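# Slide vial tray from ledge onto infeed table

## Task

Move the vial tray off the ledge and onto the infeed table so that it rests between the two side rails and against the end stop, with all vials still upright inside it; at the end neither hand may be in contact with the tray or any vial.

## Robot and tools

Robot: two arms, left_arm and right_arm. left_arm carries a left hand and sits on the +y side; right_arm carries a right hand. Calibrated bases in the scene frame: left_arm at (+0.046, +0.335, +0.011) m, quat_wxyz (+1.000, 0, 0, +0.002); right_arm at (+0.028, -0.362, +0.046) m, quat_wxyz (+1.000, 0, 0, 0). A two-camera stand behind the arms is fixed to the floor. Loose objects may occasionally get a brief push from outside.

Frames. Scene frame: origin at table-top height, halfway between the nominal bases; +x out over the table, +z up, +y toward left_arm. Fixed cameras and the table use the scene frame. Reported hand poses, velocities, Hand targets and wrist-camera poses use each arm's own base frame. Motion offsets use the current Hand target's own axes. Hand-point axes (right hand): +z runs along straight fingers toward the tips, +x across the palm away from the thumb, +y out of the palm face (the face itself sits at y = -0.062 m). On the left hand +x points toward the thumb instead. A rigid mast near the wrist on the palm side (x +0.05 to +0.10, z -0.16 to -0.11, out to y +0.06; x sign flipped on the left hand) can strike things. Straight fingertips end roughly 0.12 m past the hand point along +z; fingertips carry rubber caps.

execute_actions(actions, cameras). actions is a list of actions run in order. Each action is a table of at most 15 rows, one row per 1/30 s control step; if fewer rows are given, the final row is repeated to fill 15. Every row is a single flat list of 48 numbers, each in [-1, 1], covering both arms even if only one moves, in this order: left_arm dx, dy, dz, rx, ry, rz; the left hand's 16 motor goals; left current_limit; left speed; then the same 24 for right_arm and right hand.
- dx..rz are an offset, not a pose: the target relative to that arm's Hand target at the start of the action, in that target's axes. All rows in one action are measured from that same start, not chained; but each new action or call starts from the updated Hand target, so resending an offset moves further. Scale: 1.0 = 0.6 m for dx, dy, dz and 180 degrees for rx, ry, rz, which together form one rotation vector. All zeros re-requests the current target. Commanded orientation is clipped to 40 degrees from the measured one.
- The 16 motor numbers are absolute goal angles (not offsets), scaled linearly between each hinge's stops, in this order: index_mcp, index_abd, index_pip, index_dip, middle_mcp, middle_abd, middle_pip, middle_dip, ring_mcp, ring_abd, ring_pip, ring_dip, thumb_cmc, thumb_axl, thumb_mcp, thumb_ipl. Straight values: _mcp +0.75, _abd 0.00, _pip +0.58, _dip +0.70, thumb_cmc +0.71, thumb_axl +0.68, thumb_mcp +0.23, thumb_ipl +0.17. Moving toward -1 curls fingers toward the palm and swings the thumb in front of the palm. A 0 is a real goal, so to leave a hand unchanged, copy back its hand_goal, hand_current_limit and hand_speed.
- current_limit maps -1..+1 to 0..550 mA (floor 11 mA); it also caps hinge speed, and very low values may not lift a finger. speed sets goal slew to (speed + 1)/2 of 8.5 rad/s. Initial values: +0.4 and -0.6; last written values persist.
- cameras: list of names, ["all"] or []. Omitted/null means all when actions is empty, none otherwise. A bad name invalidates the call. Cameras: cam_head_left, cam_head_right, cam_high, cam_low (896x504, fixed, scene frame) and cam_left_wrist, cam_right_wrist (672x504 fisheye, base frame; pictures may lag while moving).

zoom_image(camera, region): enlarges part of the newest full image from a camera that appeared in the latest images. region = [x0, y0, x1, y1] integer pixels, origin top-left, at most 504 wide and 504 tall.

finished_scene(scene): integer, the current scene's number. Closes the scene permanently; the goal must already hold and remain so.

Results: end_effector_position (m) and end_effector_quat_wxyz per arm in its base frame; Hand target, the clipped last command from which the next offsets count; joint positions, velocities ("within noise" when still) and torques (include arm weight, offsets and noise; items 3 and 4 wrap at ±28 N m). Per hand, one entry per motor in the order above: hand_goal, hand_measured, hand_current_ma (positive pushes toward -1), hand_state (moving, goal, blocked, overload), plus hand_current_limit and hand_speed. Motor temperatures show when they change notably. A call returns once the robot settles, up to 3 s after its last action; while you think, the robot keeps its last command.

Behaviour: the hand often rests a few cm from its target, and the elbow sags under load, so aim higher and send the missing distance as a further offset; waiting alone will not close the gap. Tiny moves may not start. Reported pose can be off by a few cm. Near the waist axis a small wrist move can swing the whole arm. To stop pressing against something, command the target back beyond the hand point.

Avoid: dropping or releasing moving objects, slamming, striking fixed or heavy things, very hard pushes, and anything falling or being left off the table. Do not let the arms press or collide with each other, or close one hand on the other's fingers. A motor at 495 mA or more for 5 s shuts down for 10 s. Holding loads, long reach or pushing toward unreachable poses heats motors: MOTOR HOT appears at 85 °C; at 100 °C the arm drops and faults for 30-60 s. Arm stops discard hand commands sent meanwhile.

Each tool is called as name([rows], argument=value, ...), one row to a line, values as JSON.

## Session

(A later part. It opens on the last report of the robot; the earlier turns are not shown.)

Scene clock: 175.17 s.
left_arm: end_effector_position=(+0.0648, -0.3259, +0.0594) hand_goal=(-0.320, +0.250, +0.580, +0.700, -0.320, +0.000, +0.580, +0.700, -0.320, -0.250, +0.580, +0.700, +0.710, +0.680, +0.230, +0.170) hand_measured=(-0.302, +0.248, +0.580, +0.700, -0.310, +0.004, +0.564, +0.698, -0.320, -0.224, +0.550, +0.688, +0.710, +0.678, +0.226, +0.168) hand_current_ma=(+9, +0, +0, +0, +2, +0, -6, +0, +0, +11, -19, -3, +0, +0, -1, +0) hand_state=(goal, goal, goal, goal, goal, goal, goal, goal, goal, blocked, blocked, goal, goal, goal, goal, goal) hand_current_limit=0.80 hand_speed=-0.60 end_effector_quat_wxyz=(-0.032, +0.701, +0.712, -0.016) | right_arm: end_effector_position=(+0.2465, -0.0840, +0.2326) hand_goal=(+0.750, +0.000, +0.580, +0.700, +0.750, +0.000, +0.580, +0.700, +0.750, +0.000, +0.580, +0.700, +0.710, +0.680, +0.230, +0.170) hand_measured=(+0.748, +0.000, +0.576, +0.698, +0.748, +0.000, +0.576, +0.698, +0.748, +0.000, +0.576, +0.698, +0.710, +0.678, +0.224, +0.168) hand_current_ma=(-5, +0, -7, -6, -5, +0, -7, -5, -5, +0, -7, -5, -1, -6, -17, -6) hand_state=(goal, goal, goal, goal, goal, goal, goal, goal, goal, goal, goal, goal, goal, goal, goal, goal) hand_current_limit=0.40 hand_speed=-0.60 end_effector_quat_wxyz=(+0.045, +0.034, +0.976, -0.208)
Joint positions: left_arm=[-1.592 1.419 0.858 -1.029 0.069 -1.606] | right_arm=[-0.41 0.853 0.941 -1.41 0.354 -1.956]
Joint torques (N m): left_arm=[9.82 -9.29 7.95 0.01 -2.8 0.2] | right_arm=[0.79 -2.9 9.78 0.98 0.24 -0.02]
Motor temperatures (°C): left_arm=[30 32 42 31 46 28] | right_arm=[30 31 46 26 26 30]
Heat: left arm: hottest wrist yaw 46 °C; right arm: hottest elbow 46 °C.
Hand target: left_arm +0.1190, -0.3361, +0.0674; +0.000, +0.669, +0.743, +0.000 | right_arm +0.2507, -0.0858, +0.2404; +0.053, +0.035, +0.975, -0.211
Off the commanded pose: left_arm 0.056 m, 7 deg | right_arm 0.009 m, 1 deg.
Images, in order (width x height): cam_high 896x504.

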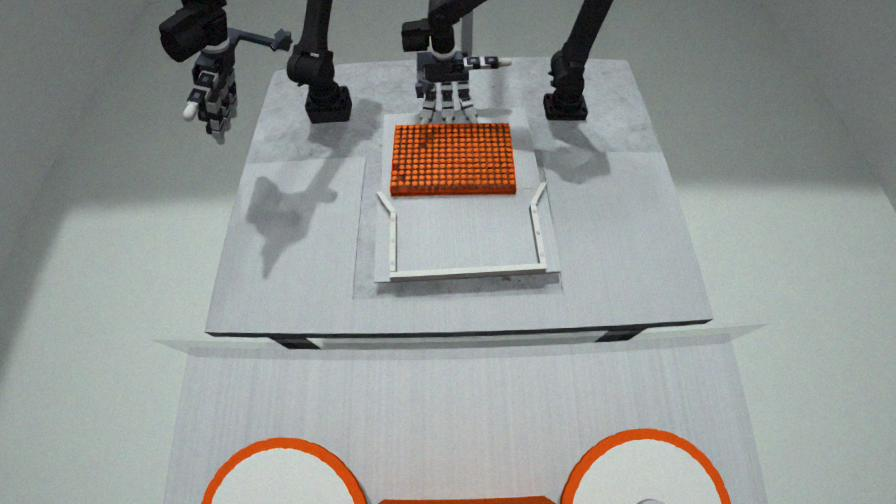

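execute_actions([
  [[0.0,0.012,0,0,0,0,-0.32,0.25,0.58,0.7,-0.32,0,0.58,0.7,-0.32,-0.25,0.58,0.7,0.71,0.68,0.23,0.17,0.8,-0.6,0,0,0,0,0,0,0.75,0,0.58,0.7,0.75,0,0.58,0.7,0.75,0,0.58,0.7,0.71,0.68,0.23,0.17,0.4,-0.6]],
], cameras=["cam_high"])

zoom_image(camera="cam_high", region=[370, 50, 560, 290])

Scene clock: 179.13 s.
left_arm: end_effector_position=(+0.0657, -0.3260, +0.0597) hand_goal=(-0.320, +0.250, +0.580, +0.700, -0.320, +0.000, +0.580, +0.700, -0.320, -0.250, +0.580, +0.700, +0.710, +0.680, +0.230, +0.170) hand_measured=(-0.298, +0.250, +0.578, +0.700, -0.308, +0.004, +0.560, +0.692, -0.318, -0.226, +0.550, +0.688, +0.710, +0.678, +0.226, +0.168) hand_current_ma=(+12, +0, +0, +0, +4, +0, -9, -1, +0, +10, -19, -3, +0, +0, -1, +0) hand_state=(blocked, goal, goal, goal, goal, goal, goal, goal, goal, blocked, blocked, goal, goal, goal, goal, goal) hand_current_limit=0.80 hand_speed=-0.60 end_effector_quat_wxyz=(-0.034, +0.702, +0.711, -0.021) | right_arm: end_effector_position=(+0.2465, -0.0840, +0.2326) hand_goal=(+0.750, +0.000, +0.580, +0.700, +0.750, +0.000, +0.580, +0.700, +0.750, +0.000, +0.580, +0.700, +0.710, +0.680, +0.230, +0.170) hand_measured=(+0.748, +0.000, +0.576, +0.698, +0.748, +0.000, +0.576, +0.698, +0.748, +0.000, +0.576, +0.698, +0.710, +0.678, +0.224, +0.168) hand_current_ma=(-5, +0, -7, -6, -5, +0, -7, -5, -5, +0, -7, -5, -1, -6, -17, -6) hand_state=(goal, goal, goal, goal, goal, goal, goal, goal, goal, goal, goal, goal, goal, goal, goal, goal) hand_current_limit=0.40 hand_speed=-0.60 end_effector_quat_wxyz=(+0.045, +0.034, +0.976, -0.208)
Joint positions: left_arm=[-1.584 1.416 0.858 -1.03 0.078 -1.597] | right_arm=[-0.41 0.853 0.941 -1.41 0.354 -1.956]
Joint torques (N m): left_arm=[10.23 -9.58 8.02 -0.01 -3.18 0.25] | right_arm=[0.5 -2.02 9.84 1.1 0.25 0]
Heat: left arm: hottest wrist yaw 48 °C; right arm: hottest elbow 46 °C.
Hand target: left_arm +0.1261, -0.3354, +0.0674; +0.000, +0.669, +0.743, +0.000 | right_arm +0.2507, -0.0858, +0.2404; +0.053, +0.035, +0.975, -0.211
Off the commanded pose: left_arm 0.062 m, 7 deg | right_arm 0.009 m, 1 deg.
Images, in order (width x height): cam_high 896x504.

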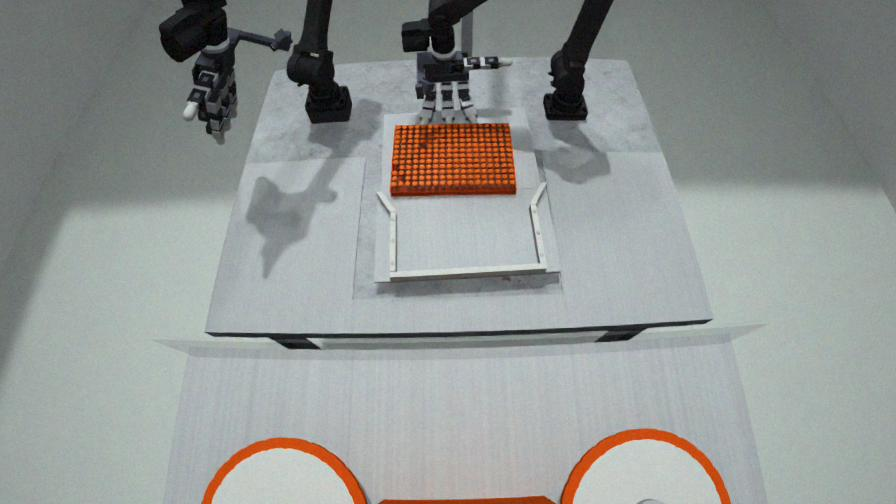

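Scaled by 2.100 from the camera's 896x504 image, which has a finer 1280x720 frame.

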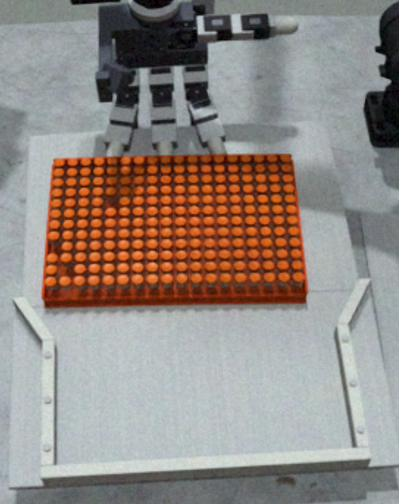

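execute_actions([
  [[0.0,0.012,0,0,0,0,-0.32,0.25,0.58,0.7,-0.32,0,0.58,0.7,-0.32,-0.25,0.58,0.7,0.71,0.68,0.23,0.17,0.8,-0.6,0,0,0,0,0,0,0.75,0,0.58,0.7,0.75,0,0.58,0.7,0.75,0,0.58,0.7,0.71,0.68,0.23,0.17,0.4,-0.6]],
], cameras=["cam_high"])

zoom_image(camera="cam_high", region=[370, 50, 560, 290])

Scene clock: 185.00 s.
left_arm: end_effector_position=(+0.0669, -0.3261, +0.0604) hand_goal=(-0.320, +0.250, +0.580, +0.700, -0.320, +0.000, +0.580, +0.700, -0.320, -0.250, +0.580, +0.700, +0.710, +0.680, +0.230, +0.170) hand_measured=(-0.292, +0.252, +0.576, +0.700, -0.300, +0.004, +0.556, +0.686, -0.310, -0.228, +0.550, +0.696, +0.710, +0.678, +0.226, +0.168) hand_current_ma=(+19, +0, +0, +0, +9, +0, -13, -5, +3, +8, -18, +0, +0, +0, -1, +0) hand_state=(blocked, goal, goal, goal, goal, goal, blocked, goal, goal, blocked, blocked, goal, goal, goal, goal, goal) hand_current_limit=0.80 hand_speed=-0.60 end_effector_quat_wxyz=(-0.037, +0.701, +0.711, -0.026) | right_arm: end_effector_position=(+0.2465, -0.0840, +0.2326) hand_goal=(+0.750, +0.000, +0.580, +0.700, +0.750, +0.000, +0.580, +0.700, +0.750, +0.000, +0.580, +0.700, +0.710, +0.680, +0.230, +0.170) hand_measured=(+0.748, +0.000, +0.576, +0.698, +0.748, +0.000, +0.576, +0.698, +0.748, +0.000, +0.576, +0.698, +0.710, +0.678, +0.224, +0.168) hand_current_ma=(-5, +0, -7, -6, -5, +0, -7, -5, -5, +0, -7, -5, -1, -6, -17, -6) hand_state=(goal, goal, goal, goal, goal, goal, goal, goal, goal, goal, goal, goal, goal, goal, goal, goal) hand_current_limit=0.40 hand_speed=-0.60 end_effector_quat_wxyz=(+0.045, +0.034, +0.976, -0.208)
Joint positions: left_arm=[-1.575 1.412 0.858 -1.032 0.089 -1.589] | right_arm=[-0.41 0.853 0.941 -1.41 0.354 -1.956]
Joint torques (N m): left_arm=[10.64 -8.59 7.76 -0.01 -3.59 0.36] | right_arm=[1.26 -2.49 9.74 0.99 0.23 0.04]
Motor temperatures (°C): left_arm=[30 31 43 30 52 28] | right_arm=[30 31 46 26 26 30]
Heat: left arm: hottest wrist yaw 52 °C; right arm: hottest elbow 46 °C.
Hand target: left_arm +0.1332, -0.3346, +0.0672; +0.000, +0.669, +0.743, +0.000 | right_arm +0.2507, -0.0858, +0.2404; +0.053, +0.035, +0.975, -0.211
Off the commanded pose: left_arm 0.067 m, 7 deg | right_arm 0.009 m, 1 deg.
Images, in order (width x height): cam_high 896x504.

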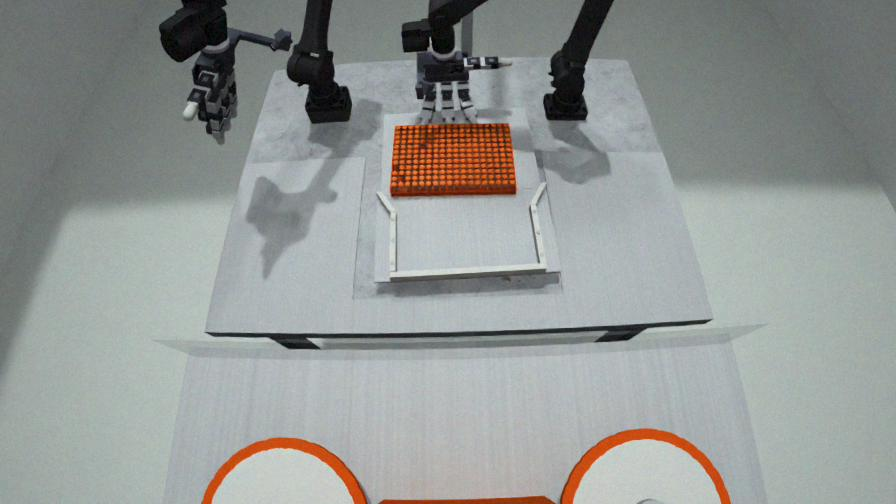

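Scaled by 2.100 from the camera's 896x504 image, which has a finer 1280x720 frame.

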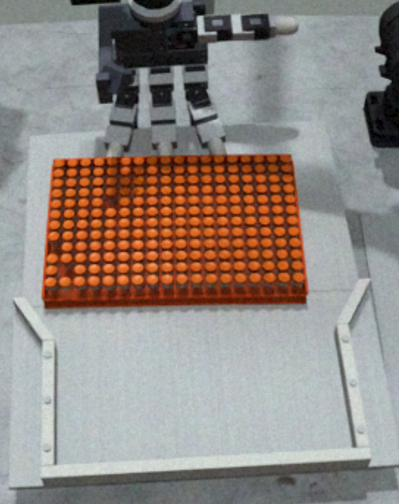

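execute_actions([
  [[0.0,0.012,0.006,0,0,0,-0.32,0.25,0.58,0.7,-0.32,0,0.58,0.7,-0.32,-0.25,0.58,0.7,0.71,0.68,0.23,0.17,0.8,-0.6,0,0,0,0,0,0,0.75,0,0.58,0.7,0.75,0,0.58,0.7,0.75,0,0.58,0.7,0.71,0.68,0.23,0.17,0.4,-0.6]],
], cameras=["cam_high"])

zoom_image(camera="cam_high", region=[370, 50, 560, 290])

Scene clock: 194.80 s.
left_arm: end_effector_position=(+0.0675, -0.3263, +0.0605) hand_goal=(-0.320, +0.250, +0.580, +0.700, -0.320, +0.000, +0.580, +0.700, -0.320, -0.250, +0.580, +0.700, +0.710, +0.680, +0.230, +0.170) hand_measured=(-0.292, +0.254, +0.576, +0.700, -0.300, +0.004, +0.552, +0.684, -0.308, -0.228, +0.550, +0.698, +0.710, +0.678, +0.226, +0.168) hand_current_ma=(+19, +0, -1, +0, +10, +0, -16, -6, +4, +8, -17, +0, +0, +0, -1, +0) hand_state=(blocked, goal, goal, goal, goal, goal, blocked, goal, goal, blocked, blocked, goal, goal, goal, goal, goal) hand_current_limit=0.80 hand_speed=-0.60 end_effector_quat_wxyz=(-0.039, +0.701, +0.712, -0.030) | right_arm: end_effector_position=(+0.2465, -0.0840, +0.2326) hand_goal=(+0.750, +0.000, +0.580, +0.700, +0.750, +0.000, +0.580, +0.700, +0.750, +0.000, +0.580, +0.700, +0.710, +0.680, +0.230, +0.170) hand_measured=(+0.748, +0.000, +0.576, +0.698, +0.748, +0.000, +0.576, +0.698, +0.748, +0.000, +0.576, +0.698, +0.710, +0.678, +0.224, +0.168) hand_current_ma=(-5, +0, -7, -6, -5, +0, -7, -5, -5, +0, -7, -5, -1, -6, -17, -6) hand_state=(goal, goal, goal, goal, goal, goal, goal, goal, goal, goal, goal, goal, goal, goal, goal, goal) hand_current_limit=0.40 hand_speed=-0.60 end_effector_quat_wxyz=(+0.045, +0.034, +0.976, -0.208)
Joint positions: left_arm=[-1.569 1.41 0.858 -1.032 0.098 -1.584] | right_arm=[-0.41 0.853 0.941 -1.41 0.354 -1.956]
Joint torques (N m): left_arm=[11.69 -8.7 7.42 0.4 -3.86 0.47] | right_arm=[0.73 -2.78 9.7 1.06 0.2 0.02]
Motor temperatures (°C): left_arm=[30 31 42 30 58 28] | right_arm=[30 31 46 26 26 30]
Heat: left arm: hottest wrist yaw 58 °C; right arm: hottest elbow 46 °C.
Hand target: left_arm +0.1404, -0.3338, +0.0637; +0.000, +0.669, +0.743, +0.000 | right_arm +0.2507, -0.0858, +0.2404; +0.053, +0.035, +0.975, -0.211
Off the commanded pose: left_arm 0.073 m, 8 deg | right_arm 0.009 m, 1 deg.
Images, in order (width x height): cam_high 896x504.

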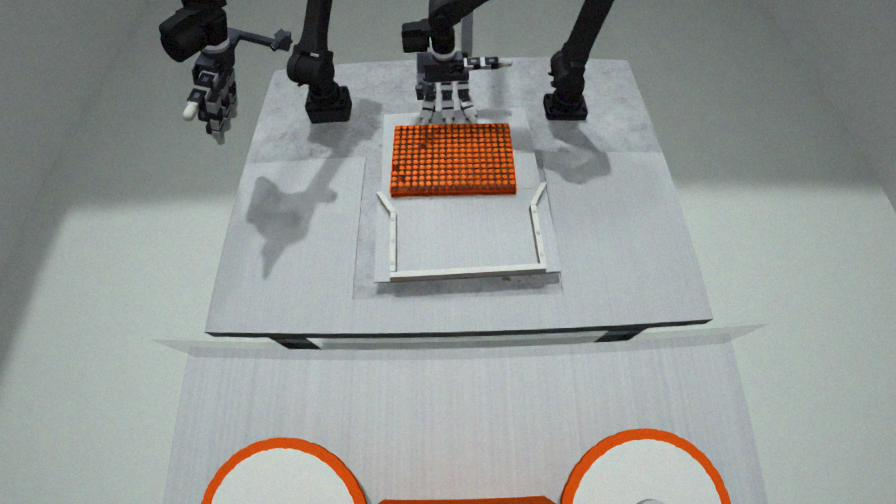

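Scaled by 2.100 from the camera's 896x504 image, which has a finer 1280x720 frame.

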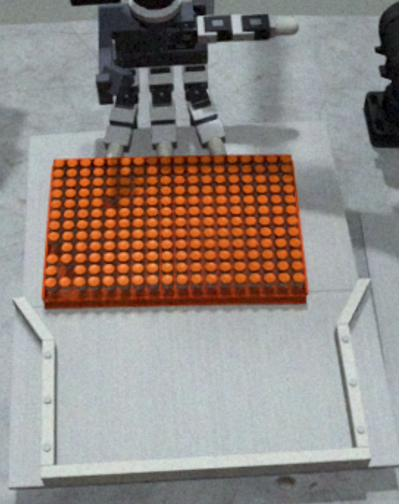

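execute_actions(actions=[])

zoom_image(camera="cam_low", region=[340, 160, 560, 290])

zoom_image(camera="cam_head_left", region=[350, 200, 700, 420])

Scene clock: 202.97 s.
left_arm: end_effector_position=(+0.0675, -0.3263, +0.0605) hand_goal=(-0.320, +0.250, +0.580, +0.700, -0.320, +0.000, +0.580, +0.700, -0.320, -0.250, +0.580, +0.700, +0.710, +0.680, +0.230, +0.170) hand_measured=(-0.292, +0.254, +0.576, +0.700, -0.300, +0.004, +0.552, +0.684, -0.308, -0.228, +0.550, +0.698, +0.710, +0.678, +0.226, +0.168) hand_current_ma=(+19, +0, -1, +0, +10, +0, -16, -6, +4, +8, -17, +0, +0, +0, -1, +0) hand_state=(blocked, goal, goal, goal, goal, goal, blocked, goal, goal, blocked, blocked, goal, goal, goal, goal, goal) hand_current_limit=0.80 hand_speed=-0.60 end_effector_quat_wxyz=(-0.039, +0.701, +0.712, -0.030) | right_arm: end_effector_position=(+0.2465, -0.0840, +0.2326) hand_goal=(+0.750, +0.000, +0.580, +0.700, +0.750, +0.000, +0.580, +0.700, +0.750, +0.000, +0.580, +0.700, +0.710, +0.680, +0.230, +0.170) hand_measured=(+0.748, +0.000, +0.576, +0.698, +0.748, +0.000, +0.576, +0.698, +0.748, +0.000, +0.576, +0.698, +0.710, +0.678, +0.224, +0.168) hand_current_ma=(-5, +0, -7, -6, -5, +0, -7, -5, -5, +0, -7, -5, -1, -6, -17, -6) hand_state=(goal, goal, goal, goal, goal, goal, goal, goal, goal, goal, goal, goal, goal, goal, goal, goal) hand_current_limit=0.40 hand_speed=-0.60 end_effector_quat_wxyz=(+0.045, +0.034, +0.976, -0.208)
Joint positions: left_arm=[-1.569 1.41 0.858 -1.032 0.098 -1.584] | right_arm=[-0.41 0.853 0.941 -1.41 0.354 -1.956]
Joint velocities: within noise
Joint torques (N m): left_arm=[11.28 -8.64 7.51 0.29 -3.88 0.46] | right_arm=[0.44 -2.55 9.72 1.01 0.24 0.03]
Motor temperatures (°C): left_arm=[30 31 42 30 65 28] | right_arm=[30 31 46 26 26 30]
Heat: left arm: hottest wrist yaw 65 °C; right arm: hottest elbow 46 °C.
Hand target: left_arm +0.1404, -0.3338, +0.0637; +0.000, +0.669, +0.743, +0.000 | right_arm +0.2507, -0.0858, +0.2404; +0.053, +0.035, +0.975, -0.211
Off the commanded pose: left_arm 0.073 m, 8 deg | right_arm 0.009 m, 1 deg.
camera_calibration:
cam_left_wrist: T_world_to_cam=[[-0.572503, -0.817857, 0.0578738, -0.265271], [-0.460574, 0.379194, 0.802548, 0.0532118], [-0.678315, 0.432806, -0.593774, 0.342648], [0, 0, 0, 1]] pos_world=[0.105063, -0.385431, 0.176103]
cam_right_wrist: T_world_to_cam=[[0.837023, 0.517093, -0.178907, -0.0849951], [0.303213, -0.166167, 0.938323, -0.361254], [0.455472, -0.839645, -0.295874, 0.0143835], [0, 0, 0, 1]] pos_world=[0.174129, -0.00400099, 0.328023]

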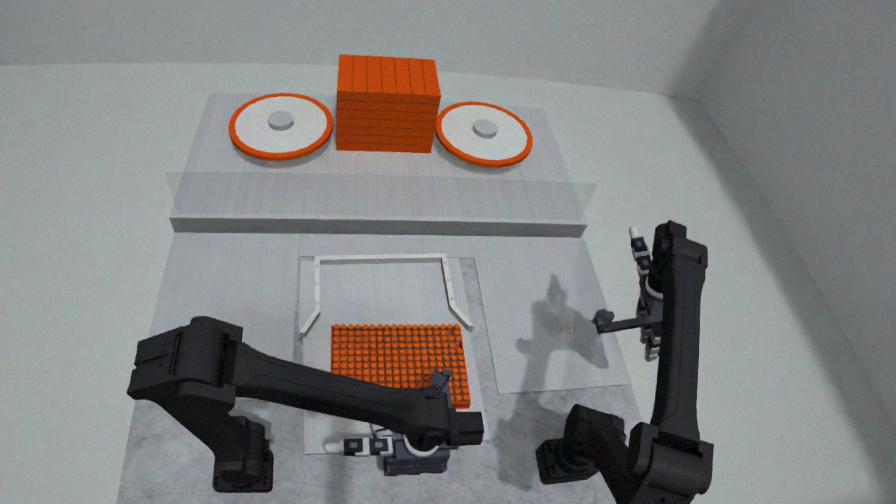

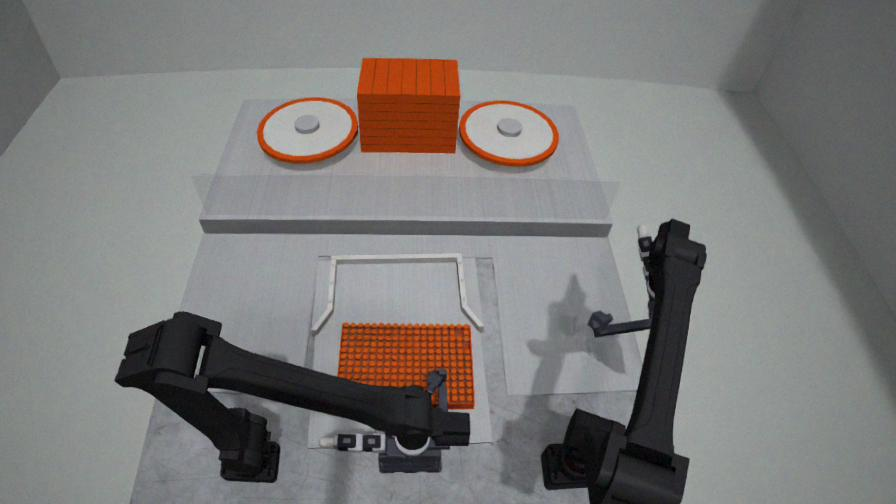

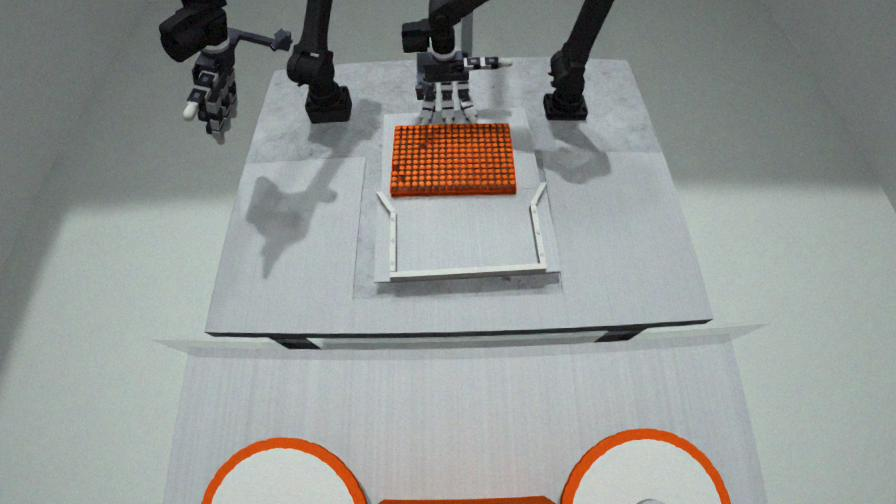

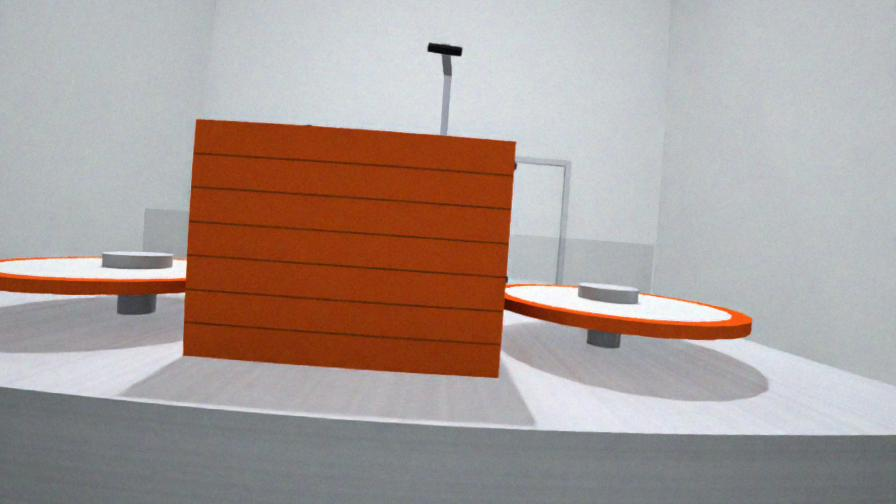

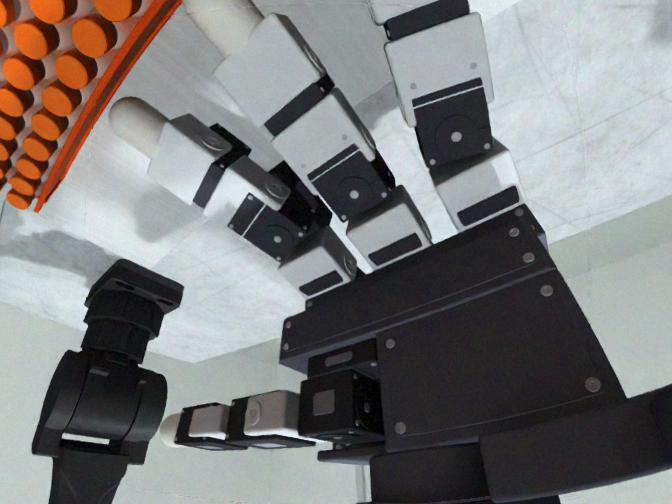

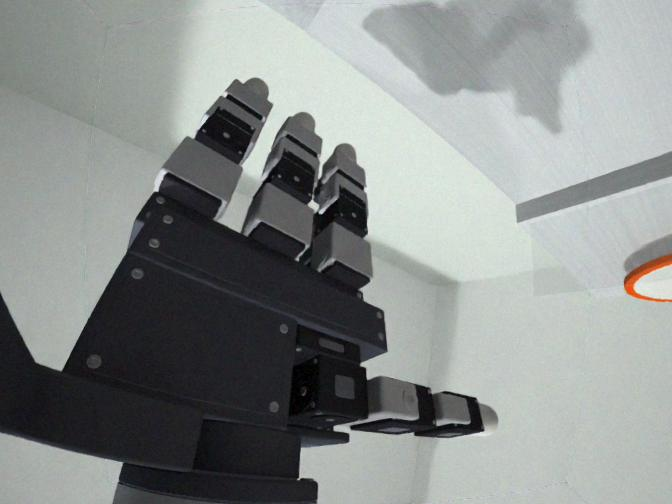

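Scaled by 2.291 from the camera's 896x504 image, which has a finer 1280x720 frame.

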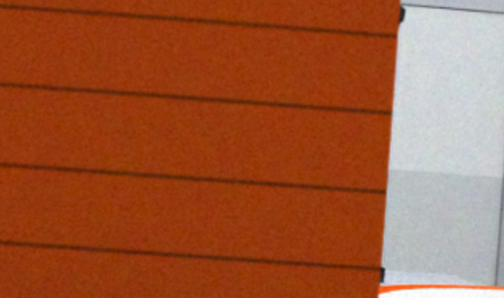

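Scaled by 1.440 from the camera's 896x504 image, which has a finer 1280x720 frame.

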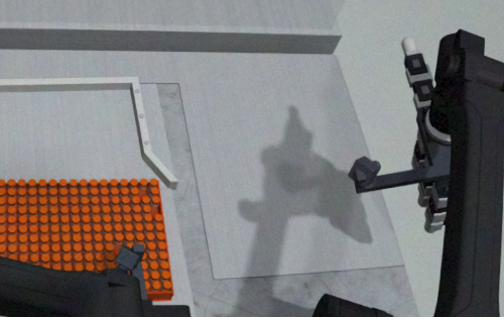

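execute_actions([
  [[0.015,0.008,0,0,0,0.022,-0.32,0.25,0.58,0.7,-0.32,0,0.58,0.7,-0.32,-0.25,0.58,0.7,0.71,0.68,0.23,0.17,0.8,-0.6,0,0,0,0,0,0,0.75,0,0.58,0.7,0.75,0,0.58,0.7,0.75,0,0.58,0.7,0.71,0.68,0.23,0.17,0.4,-0.6]],
], cameras=["cam_high"])

zoom_image(camera="cam_high", region=[370, 50, 560, 290])

Scene clock: 210.87 s.
left_arm: end_effector_position=(+0.1303, -0.3204, +0.0665) hand_goal=(-0.320, +0.250, +0.580, +0.700, -0.320, +0.000, +0.580, +0.700, -0.320, -0.250, +0.580, +0.700, +0.710, +0.680, +0.230, +0.170) hand_measured=(-0.298, +0.248, +0.586, +0.702, -0.282, +0.018, +0.602, +0.708, -0.302, -0.246, +0.580, +0.698, +0.710, +0.678, +0.226, +0.168) hand_current_ma=(+11, +0, +1, +0, +32, +6, +10, +2, +9, +0, +0, +0, +0, +0, -1, +0) hand_state=(blocked, goal, goal, goal, blocked, goal, blocked, goal, goal, goal, goal, goal, goal, goal, goal, goal) hand_current_limit=0.80 hand_speed=-0.60 end_effector_quat_wxyz=(-0.009, +0.693, +0.721, -0.004) | right_arm: end_effector_position=(+0.2465, -0.0840, +0.2326) hand_goal=(+0.750, +0.000, +0.580, +0.700, +0.750, +0.000, +0.580, +0.700, +0.750, +0.000, +0.580, +0.700, +0.710, +0.680, +0.230, +0.170) hand_measured=(+0.748, +0.000, +0.576, +0.698, +0.748, +0.000, +0.576, +0.698, +0.748, +0.000, +0.576, +0.698, +0.710, +0.678, +0.224, +0.168) hand_current_ma=(-5, +0, -7, -6, -5, +0, -7, -5, -5, +0, -7, -5, -1, -6, -17, -6) hand_state=(goal, goal, goal, goal, goal, goal, goal, goal, goal, goal, goal, goal, goal, goal, goal, goal) hand_current_limit=0.40 hand_speed=-0.60 end_effector_quat_wxyz=(+0.045, +0.034, +0.976, -0.208)
Joint positions: left_arm=[-1.428 1.405 0.854 -1.03 0.017 -1.466] | right_arm=[-0.41 0.853 0.941 -1.41 0.354 -1.956]
Joint torques (N m): left_arm=[2.78 -9.76 5.89 0.66 -0.95 0.28] | right_arm=[0.67 -2.78 9.73 1.07 0.2 0.04]
Motor temperatures (°C): left_arm=[30 31 42 30 68 28] | right_arm=[30 31 47 26 26 30]
Heat: left arm: hottest wrist yaw 68 °C; right arm: hottest elbow 47 °C.
Hand target: left_arm +0.1443, -0.3244, +0.0637; +0.000, +0.694, +0.720, +0.000 | right_arm +0.2507, -0.0858, +0.2404; +0.053, +0.035, +0.975, -0.211
Off the commanded pose: left_arm 0.015 m, 1 deg | right_arm 0.009 m, 1 deg.
Images, in order (width x height): cam_high 896x504.

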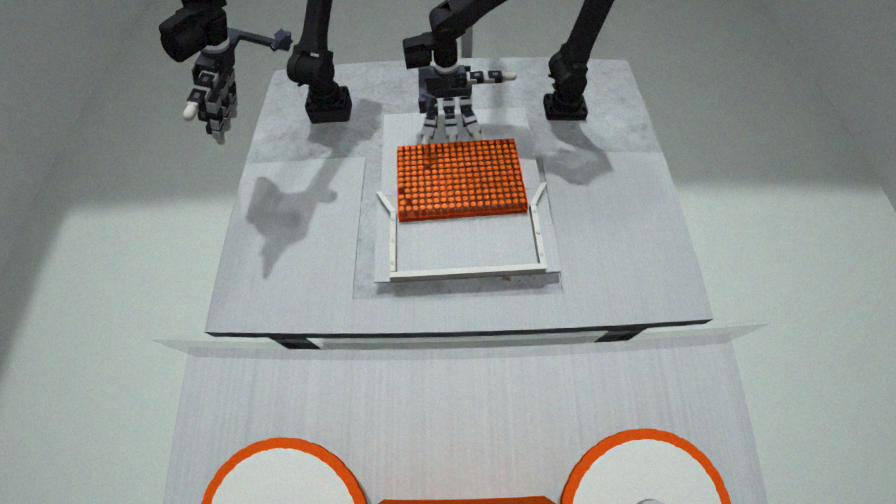

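Scaled by 2.100 from the camera's 896x504 image, which has a finer 1280x720 frame.

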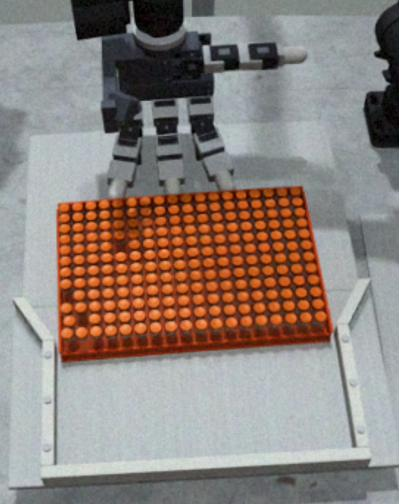

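execute_actions([
  [[0.006,0.03,0,0,0,0.004,-0.32,0.25,0.58,0.7,-0.32,0,0.58,0.7,-0.32,-0.25,0.58,0.7,0.71,0.68,0.23,0.17,0.8,-0.6,0,0,0,0,0,0,0.75,0,0.58,0.7,0.75,0,0.58,0.7,0.75,0,0.58,0.7,0.71,0.68,0.23,0.17,0.4,-0.6]],
], cameras=["cam_high"])

zoom_image(camera="cam_high", region=[370, 50, 560, 290])

Scene clock: 218.80 s.
left_arm: end_effector_position=(+0.1435, -0.3198, +0.0662) hand_goal=(-0.320, +0.250, +0.580, +0.700, -0.320, +0.000, +0.580, +0.700, -0.320, -0.250, +0.580, +0.700, +0.710, +0.680, +0.230, +0.170) hand_measured=(-0.300, +0.254, +0.584, +0.702, -0.284, +0.024, +0.602, +0.708, -0.302, -0.246, +0.580, +0.698, +0.710, +0.678, +0.226, +0.168) hand_current_ma=(+9, +1, +1, +0, +28, +9, +10, +2, +8, +0, +0, +0, +0, +0, -1, +0) hand_state=(goal, goal, goal, goal, blocked, blocked, blocked, goal, goal, goal, goal, goal, goal, goal, goal, goal) hand_current_limit=0.80 hand_speed=-0.60 end_effector_quat_wxyz=(-0.010, +0.699, +0.715, -0.006) | right_arm: end_effector_position=(+0.2465, -0.0840, +0.2326) hand_goal=(+0.750, +0.000, +0.580, +0.700, +0.750, +0.000, +0.580, +0.700, +0.750, +0.000, +0.580, +0.700, +0.710, +0.680, +0.230, +0.170) hand_measured=(+0.748, +0.000, +0.576, +0.698, +0.748, +0.000, +0.576, +0.698, +0.748, +0.000, +0.576, +0.698, +0.710, +0.678, +0.224, +0.168) hand_current_ma=(-5, +0, -7, -6, -5, +0, -7, -5, -5, +0, -7, -5, -1, -6, -17, -6) hand_state=(goal, goal, goal, goal, goal, goal, goal, goal, goal, goal, goal, goal, goal, goal, goal, goal) hand_current_limit=0.40 hand_speed=-0.60 end_effector_quat_wxyz=(+0.045, +0.034, +0.976, -0.208)
Joint positions: left_arm=[-1.389 1.405 0.854 -1.03 0.021 -1.412] | right_arm=[-0.41 0.853 0.941 -1.41 0.354 -1.956]
Joint torques (N m): left_arm=[3.9 -10.29 5.67 0.81 -1.1 0.38] | right_arm=[0.26 -2.26 9.76 1.26 0.24 0]
Motor temperatures (°C): left_arm=[30 32 42 30 59 28] | right_arm=[30 31 47 26 26 30]
Heat: left arm: hottest wrist yaw 59 °C; right arm: hottest elbow 47 °C.
Hand target: left_arm +0.1622, -0.3201, +0.0636; +0.000, +0.699, +0.715, +0.000 | right_arm +0.2507, -0.0858, +0.2404; +0.053, +0.035, +0.975, -0.211
Off the commanded pose: left_arm 0.019 m, 1 deg | right_arm 0.009 m, 1 deg.
Images, in order (width x height): cam_high 896x504.

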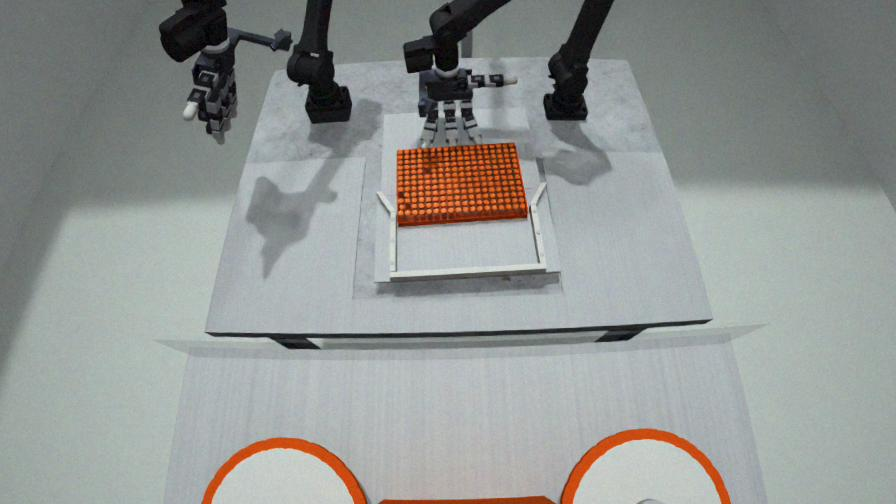

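Scaled by 2.100 from the camera's 896x504 image, which has a finer 1280x720 frame.

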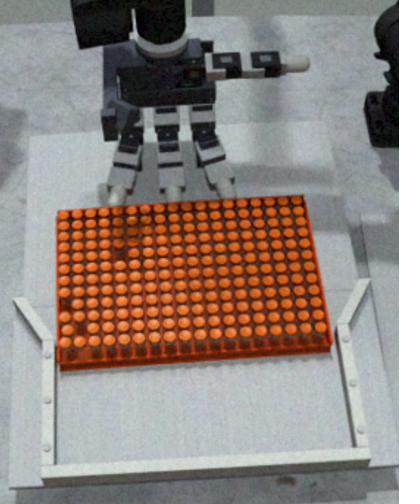

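execute_actions([
  [[0.006,0.03,0,0,0,0,-0.32,0.25,0.58,0.7,-0.32,0,0.58,0.7,-0.32,-0.25,0.58,0.7,0.71,0.68,0.23,0.17,0.8,-0.6,0,0,0,0,0,0,0.75,0,0.58,0.7,0.75,0,0.58,0.7,0.75,0,0.58,0.7,0.71,0.68,0.23,0.17,0.4,-0.6]],
  [[0.003,0.03,0,0,0,0,-0.32,0.25,0.58,0.7,-0.32,0,0.58,0.7,-0.32,-0.25,0.58,0.7,0.71,0.68,0.23,0.17,0.8,-0.6,0,0,0,0,0,0,0.75,0,0.58,0.7,0.75,0,0.58,0.7,0.75,0,0.58,0.7,0.71,0.68,0.23,0.17,0.4,-0.6]],
], cameras=["cam_high"])

zoom_image(camera="cam_high", region=[370, 50, 560, 290])

Scene clock: 225.97 s.
left_arm: end_effector_position=(+0.1782, -0.3136, +0.0659) hand_goal=(-0.320, +0.250, +0.580, +0.700, -0.320, +0.000, +0.580, +0.700, -0.320, -0.250, +0.580, +0.700, +0.710, +0.680, +0.230, +0.170) hand_measured=(-0.304, +0.248, +0.582, +0.700, -0.288, +0.010, +0.602, +0.708, -0.302, -0.246, +0.580, +0.698, +0.710, +0.678, +0.226, +0.168) hand_current_ma=(+6, +0, +0, +0, +23, +2, +10, +2, +8, +0, +0, +0, +0, +0, -1, +0) hand_state=(goal, goal, goal, goal, blocked, goal, blocked, goal, goal, goal, goal, goal, goal, goal, goal, goal) hand_current_limit=0.80 hand_speed=-0.60 end_effector_quat_wxyz=(-0.010, +0.705, +0.709, -0.008) | right_arm: end_effector_position=(+0.2465, -0.0840, +0.2326) hand_goal=(+0.750, +0.000, +0.580, +0.700, +0.750, +0.000, +0.580, +0.700, +0.750, +0.000, +0.580, +0.700, +0.710, +0.680, +0.230, +0.170) hand_measured=(+0.748, +0.000, +0.576, +0.698, +0.748, +0.000, +0.576, +0.698, +0.748, +0.000, +0.576, +0.698, +0.710, +0.678, +0.224, +0.168) hand_current_ma=(-5, +0, -7, -6, -5, +0, -7, -5, -5, +0, -7, -5, -1, -6, -17, -6) hand_state=(goal, goal, goal, goal, goal, goal, goal, goal, goal, goal, goal, goal, goal, goal, goal, goal) hand_current_limit=0.40 hand_speed=-0.60 end_effector_quat_wxyz=(+0.045, +0.034, +0.976, -0.208)
Joint positions: left_arm=[-1.288 1.405 0.854 -1.03 0.023 -1.293] | right_arm=[-0.41 0.853 0.941 -1.41 0.354 -1.956]
Joint torques (N m): left_arm=[4.07 -9.41 6.32 0.84 -1.13 0.24] | right_arm=[0.62 -2.78 9.74 1.03 0.22 0.02]
Motor temperatures (°C): left_arm=[30 32 42 30 54 28] | right_arm=[29 31 47 26 26 30]
Heat: left arm: hottest wrist yaw 54 °C; right arm: hottest elbow 47 °C.
Hand target: left_arm +0.1980, -0.3139, +0.0636; +0.000, +0.699, +0.715, +0.000 | right_arm +0.2507, -0.0858, +0.2404; +0.053, +0.035, +0.975, -0.211
Off the commanded pose: left_arm 0.020 m, 2 deg | right_arm 0.009 m, 1 deg.
Images, in order (width x height): cam_high 896x504.

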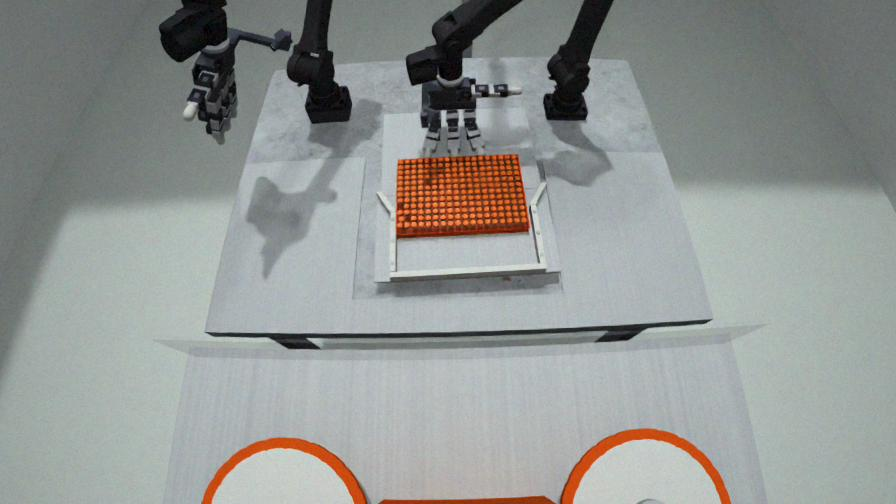

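Scaled by 2.100 from the camera's 896x504 image, which has a finer 1280x720 frame.

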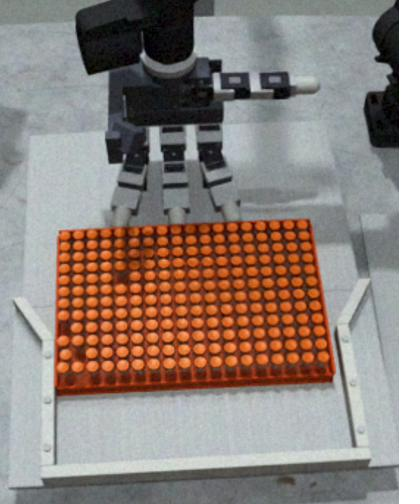

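execute_actions([
  [[0.008,0.03,0,0,0,-0.006,-0.32,0.25,0.58,0.7,-0.32,0,0.58,0.7,-0.32,-0.25,0.58,0.7,0.71,0.68,0.23,0.17,0.8,-0.6,0,0,0,0,0,0,0.75,0,0.58,0.7,0.75,0,0.58,0.7,0.75,0,0.58,0.7,0.71,0.68,0.23,0.17,0.4,-0.6]],
  [[0.006,0.03,0,0,0,0,-0.32,0.25,0.58,0.7,-0.32,0,0.58,0.7,-0.32,-0.25,0.58,0.7,0.71,0.68,0.23,0.17,0.8,-0.6,0,0,0,0,0,0,0.75,0,0.58,0.7,0.75,0,0.58,0.7,0.75,0,0.58,0.7,0.71,0.68,0.23,0.17,0.4,-0.6]],
], cameras=["cam_high"])

zoom_image(camera="cam_high", region=[370, 50, 560, 290])

Scene clock: 243.77 s.
left_arm: end_effector_position=(+0.2101, -0.3036, +0.0652) hand_goal=(-0.320, +0.250, +0.580, +0.700, -0.320, +0.000, +0.580, +0.700, -0.320, -0.250, +0.580, +0.700, +0.710, +0.680, +0.230, +0.170) hand_measured=(-0.306, +0.246, +0.582, +0.700, -0.294, -0.018, +0.602, +0.708, -0.306, -0.246, +0.580, +0.698, +0.710, +0.678, +0.226, +0.168) hand_current_ma=(+6, +0, +0, +0, +17, -6, +10, +2, +6, +0, +0, +0, +0, +0, -1, +0) hand_state=(goal, goal, goal, goal, blocked, goal, blocked, goal, goal, goal, goal, goal, goal, goal, goal, goal) hand_current_limit=0.80 hand_speed=-0.60 end_effector_quat_wxyz=(-0.010, +0.707, +0.707, -0.009) | right_arm: end_effector_position=(+0.2465, -0.0840, +0.2326) hand_goal=(+0.750, +0.000, +0.580, +0.700, +0.750, +0.000, +0.580, +0.700, +0.750, +0.000, +0.580, +0.700, +0.710, +0.680, +0.230, +0.170) hand_measured=(+0.748, +0.000, +0.576, +0.698, +0.748, +0.000, +0.576, +0.698, +0.748, +0.000, +0.576, +0.698, +0.710, +0.678, +0.224, +0.168) hand_current_ma=(-5, +0, -7, -6, -5, +0, -7, -5, -5, +0, -7, -5, -1, -6, -17, -6) hand_state=(goal, goal, goal, goal, goal, goal, goal, goal, goal, goal, goal, goal, goal, goal, goal, goal) hand_current_limit=0.40 hand_speed=-0.60 end_effector_quat_wxyz=(+0.045, +0.034, +0.976, -0.208)
Joint positions: left_arm=[-1.191 1.406 0.854 -1.029 0.024 -1.191] | right_arm=[-0.41 0.853 0.941 -1.41 0.354 -1.956]
Joint torques (N m): left_arm=[4.42 -8.35 7.3 0.75 -1.18 0.05] | right_arm=[1.08 -2.55 9.69 1.05 0.26 0.02]
Motor temperatures (°C): left_arm=[30 32 42 30 49 28] | right_arm=[29 31 47 26 26 30]
Heat: left arm: hottest wrist yaw 49 °C; right arm: hottest elbow 47 °C.
Hand target: left_arm +0.2337, -0.3043, +0.0636; +0.000, +0.692, +0.722, +0.000 | right_arm +0.2507, -0.0858, +0.2404; +0.053, +0.035, +0.975, -0.211
Off the commanded pose: left_arm 0.024 m, 3 deg | right_arm 0.009 m, 1 deg.
Images, in order (width x height): cam_high 896x504.

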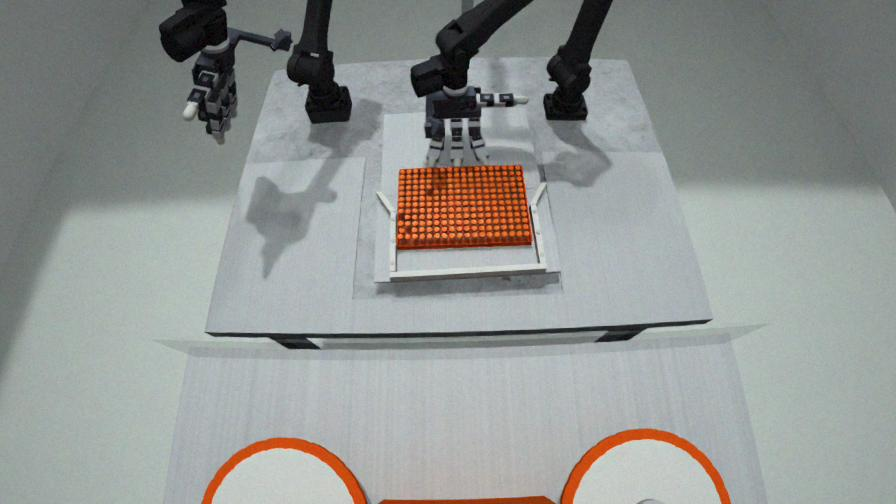

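Scaled by 2.100 from the camera's 896x504 image, which has a finer 1280x720 frame.

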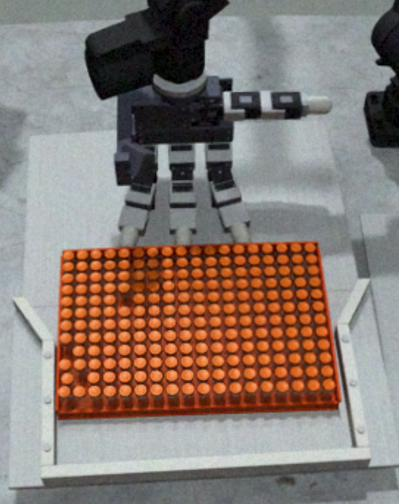

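execute_actions([
  [[0.003,0.022,0,0,0,-0.02,-0.32,0.25,0.58,0.7,-0.32,0,0.58,0.7,-0.32,-0.25,0.58,0.7,0.71,0.68,0.23,0.17,0.8,-0.6,0,0,0,0,0,0,0.75,0,0.58,0.7,0.75,0,0.58,0.7,0.75,0,0.58,0.7,0.71,0.68,0.23,0.17,0.4,-0.6]],
  [[0.003,0.022,0,0,0,0,-0.32,0.25,0.58,0.7,-0.32,0,0.58,0.7,-0.32,-0.25,0.58,0.7,0.71,0.68,0.23,0.17,0.8,-0.6,0,0,0,0,0,0,0.75,0,0.58,0.7,0.75,0,0.58,0.7,0.75,0,0.58,0.7,0.71,0.68,0.23,0.17,0.4,-0.6]],
], cameras=["cam_high"])

zoom_image(camera="cam_high", region=[370, 50, 560, 290])

Scene clock: 251.80 s.
left_arm: end_effector_position=(+0.2320, -0.2999, +0.0648) hand_goal=(-0.320, +0.250, +0.580, +0.700, -0.320, +0.000, +0.580, +0.700, -0.320, -0.250, +0.580, +0.700, +0.710, +0.680, +0.230, +0.170) hand_measured=(-0.306, +0.246, +0.582, +0.700, -0.298, -0.024, +0.604, +0.710, -0.310, -0.252, +0.580, +0.698, +0.710, +0.678, +0.226, +0.168) hand_current_ma=(+6, +0, +0, +0, +11, -9, +12, +2, +3, +0, +0, +0, +0, +0, -1, +0) hand_state=(goal, goal, goal, goal, blocked, blocked, blocked, goal, goal, goal, goal, goal, goal, goal, goal, goal) hand_current_limit=0.80 hand_speed=-0.60 end_effector_quat_wxyz=(-0.010, +0.693, +0.720, -0.011) | right_arm: end_effector_position=(+0.2465, -0.0840, +0.2326) hand_goal=(+0.750, +0.000, +0.580, +0.700, +0.750, +0.000, +0.580, +0.700, +0.750, +0.000, +0.580, +0.700, +0.710, +0.680, +0.230, +0.170) hand_measured=(+0.748, +0.000, +0.576, +0.698, +0.748, +0.000, +0.576, +0.698, +0.748, +0.000, +0.576, +0.698, +0.710, +0.678, +0.224, +0.168) hand_current_ma=(-5, +0, -7, -6, -5, +0, -7, -5, -5, +0, -7, -5, -1, -6, -17, -6) hand_state=(goal, goal, goal, goal, goal, goal, goal, goal, goal, goal, goal, goal, goal, goal, goal, goal) hand_current_limit=0.40 hand_speed=-0.60 end_effector_quat_wxyz=(+0.045, +0.034, +0.976, -0.208)
Joint positions: left_arm=[-1.13 1.428 0.876 -1.029 0.027 -1.168] | right_arm=[-0.41 0.853 0.941 -1.41 0.354 -1.956]
Joint torques (N m): left_arm=[4.72 -8 8.06 0.66 -1.31 -0.13] | right_arm=[0.79 -2.49 9.69 1.1 0.25 0.01]
Heat: left arm: hottest wrist yaw 48 °C; right arm: hottest elbow 47 °C.
Hand target: left_arm +0.2598, -0.2989, +0.0637; +0.000, +0.669, +0.743, +0.000 | right_arm +0.2507, -0.0858, +0.2404; +0.053, +0.035, +0.975, -0.211
Off the commanded pose: left_arm 0.028 m, 4 deg | right_arm 0.009 m, 1 deg.
Images, in order (width x height): cam_high 896x504.

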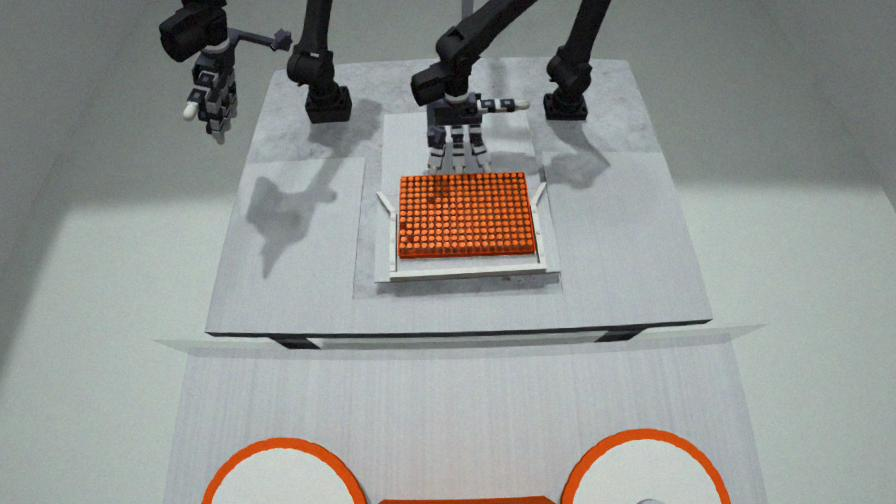

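Scaled by 2.100 from the camera's 896x504 image, which has a finer 1280x720 frame.

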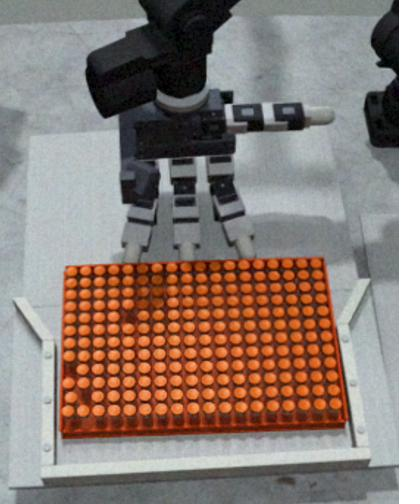

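execute_actions([
  [[-0.012,0.018,0,0,0,0,-0.32,0.25,0.58,0.7,-0.32,0,0.58,0.7,-0.32,-0.25,0.58,0.7,0.71,0.68,0.23,0.17,0.8,-0.6,0,0,0,0,0,0,0.75,0,0.58,0.7,0.75,0,0.58,0.7,0.75,0,0.58,0.7,0.71,0.68,0.23,0.17,0.4,-0.6]],
  [[-0.008,0.018,0,0,0,0,-0.32,0.25,0.58,0.7,-0.32,0,0.58,0.7,-0.32,-0.25,0.58,0.7,0.71,0.68,0.23,0.17,0.8,-0.6,0,0,0,0,0,0,0.75,0,0.58,0.7,0.75,0,0.58,0.7,0.75,0,0.58,0.7,0.71,0.68,0.23,0.17,0.4,-0.6]],
], cameras=["cam_high"])

zoom_image(camera="cam_high", region=[370, 50, 560, 290])

Scene clock: 261.73 s.
left_arm: end_effector_position=(+0.2535, -0.3065, +0.0648) hand_goal=(-0.320, +0.250, +0.580, +0.700, -0.320, +0.000, +0.580, +0.700, -0.320, -0.250, +0.580, +0.700, +0.710, +0.680, +0.230, +0.170) hand_measured=(-0.306, +0.246, +0.582, +0.700, -0.304, -0.014, +0.608, +0.712, -0.312, -0.246, +0.582, +0.698, +0.710, +0.678, +0.226, +0.168) hand_current_ma=(+6, +0, +0, +0, +7, -4, +16, +3, +2, +0, +0, +0, +0, +0, -1, +0) hand_state=(goal, goal, goal, goal, goal, goal, blocked, goal, goal, goal, goal, goal, goal, goal, goal, goal) hand_current_limit=0.80 hand_speed=-0.60 end_effector_quat_wxyz=(-0.008, +0.683, +0.730, -0.011) | right_arm: end_effector_position=(+0.2465, -0.0840, +0.2326) hand_goal=(+0.750, +0.000, +0.580, +0.700, +0.750, +0.000, +0.580, +0.700, +0.750, +0.000, +0.580, +0.700, +0.710, +0.680, +0.230, +0.170) hand_measured=(+0.748, +0.000, +0.576, +0.698, +0.748, +0.000, +0.576, +0.698, +0.748, +0.000, +0.576, +0.698, +0.710, +0.678, +0.224, +0.168) hand_current_ma=(-5, +0, -7, -6, -5, +0, -7, -5, -5, +0, -7, -5, -1, -6, -17, -6) hand_state=(goal, goal, goal, goal, goal, goal, goal, goal, goal, goal, goal, goal, goal, goal, goal, goal) hand_current_limit=0.40 hand_speed=-0.60 end_effector_quat_wxyz=(+0.045, +0.034, +0.976, -0.208)
Joint positions: left_arm=[-1.087 1.471 0.922 -1.029 0.026 -1.154] | right_arm=[-0.41 0.853 0.941 -1.41 0.354 -1.956]
Joint torques (N m): left_arm=[4.84 -8.59 8.57 0.51 -1.26 0.1] | right_arm=[0.85 -2.67 9.65 1.03 0.24 0.03]
Heat: left arm: hottest wrist yaw 48 °C; right arm: hottest elbow 47 °C.
Hand target: left_arm +0.2825, -0.3086, +0.0637; +0.000, +0.669, +0.743, +0.000 | right_arm +0.2507, -0.0858, +0.2404; +0.053, +0.035, +0.975, -0.211
Off the commanded pose: left_arm 0.029 m, 3 deg | right_arm 0.009 m, 1 deg.
Images, in order (width x height): cam_high 896x504.

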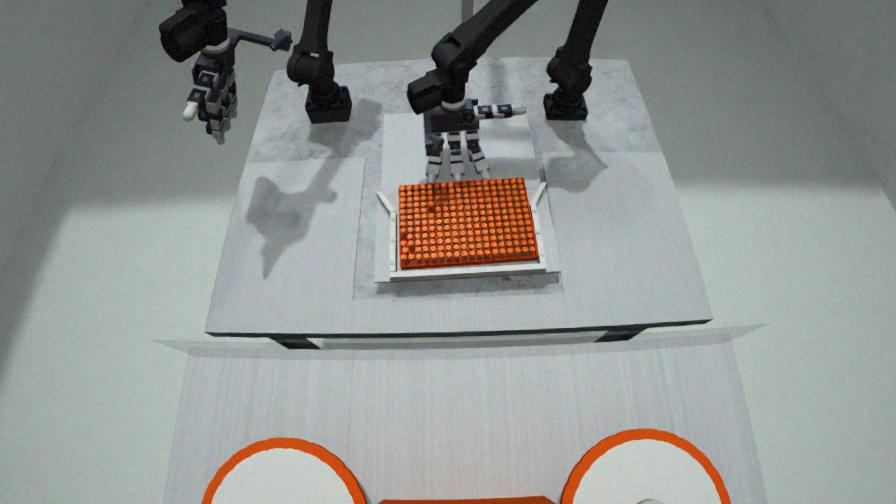

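Scaled by 2.100 from the camera's 896x504 image, which has a finer 1280x720 frame.

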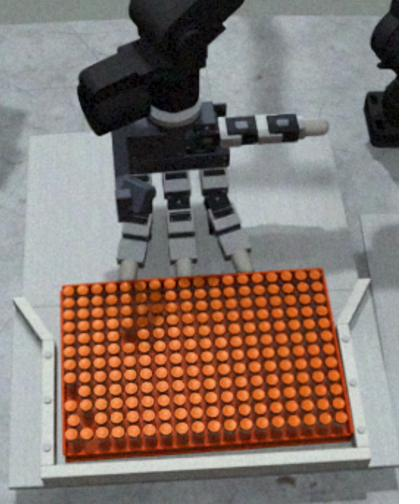

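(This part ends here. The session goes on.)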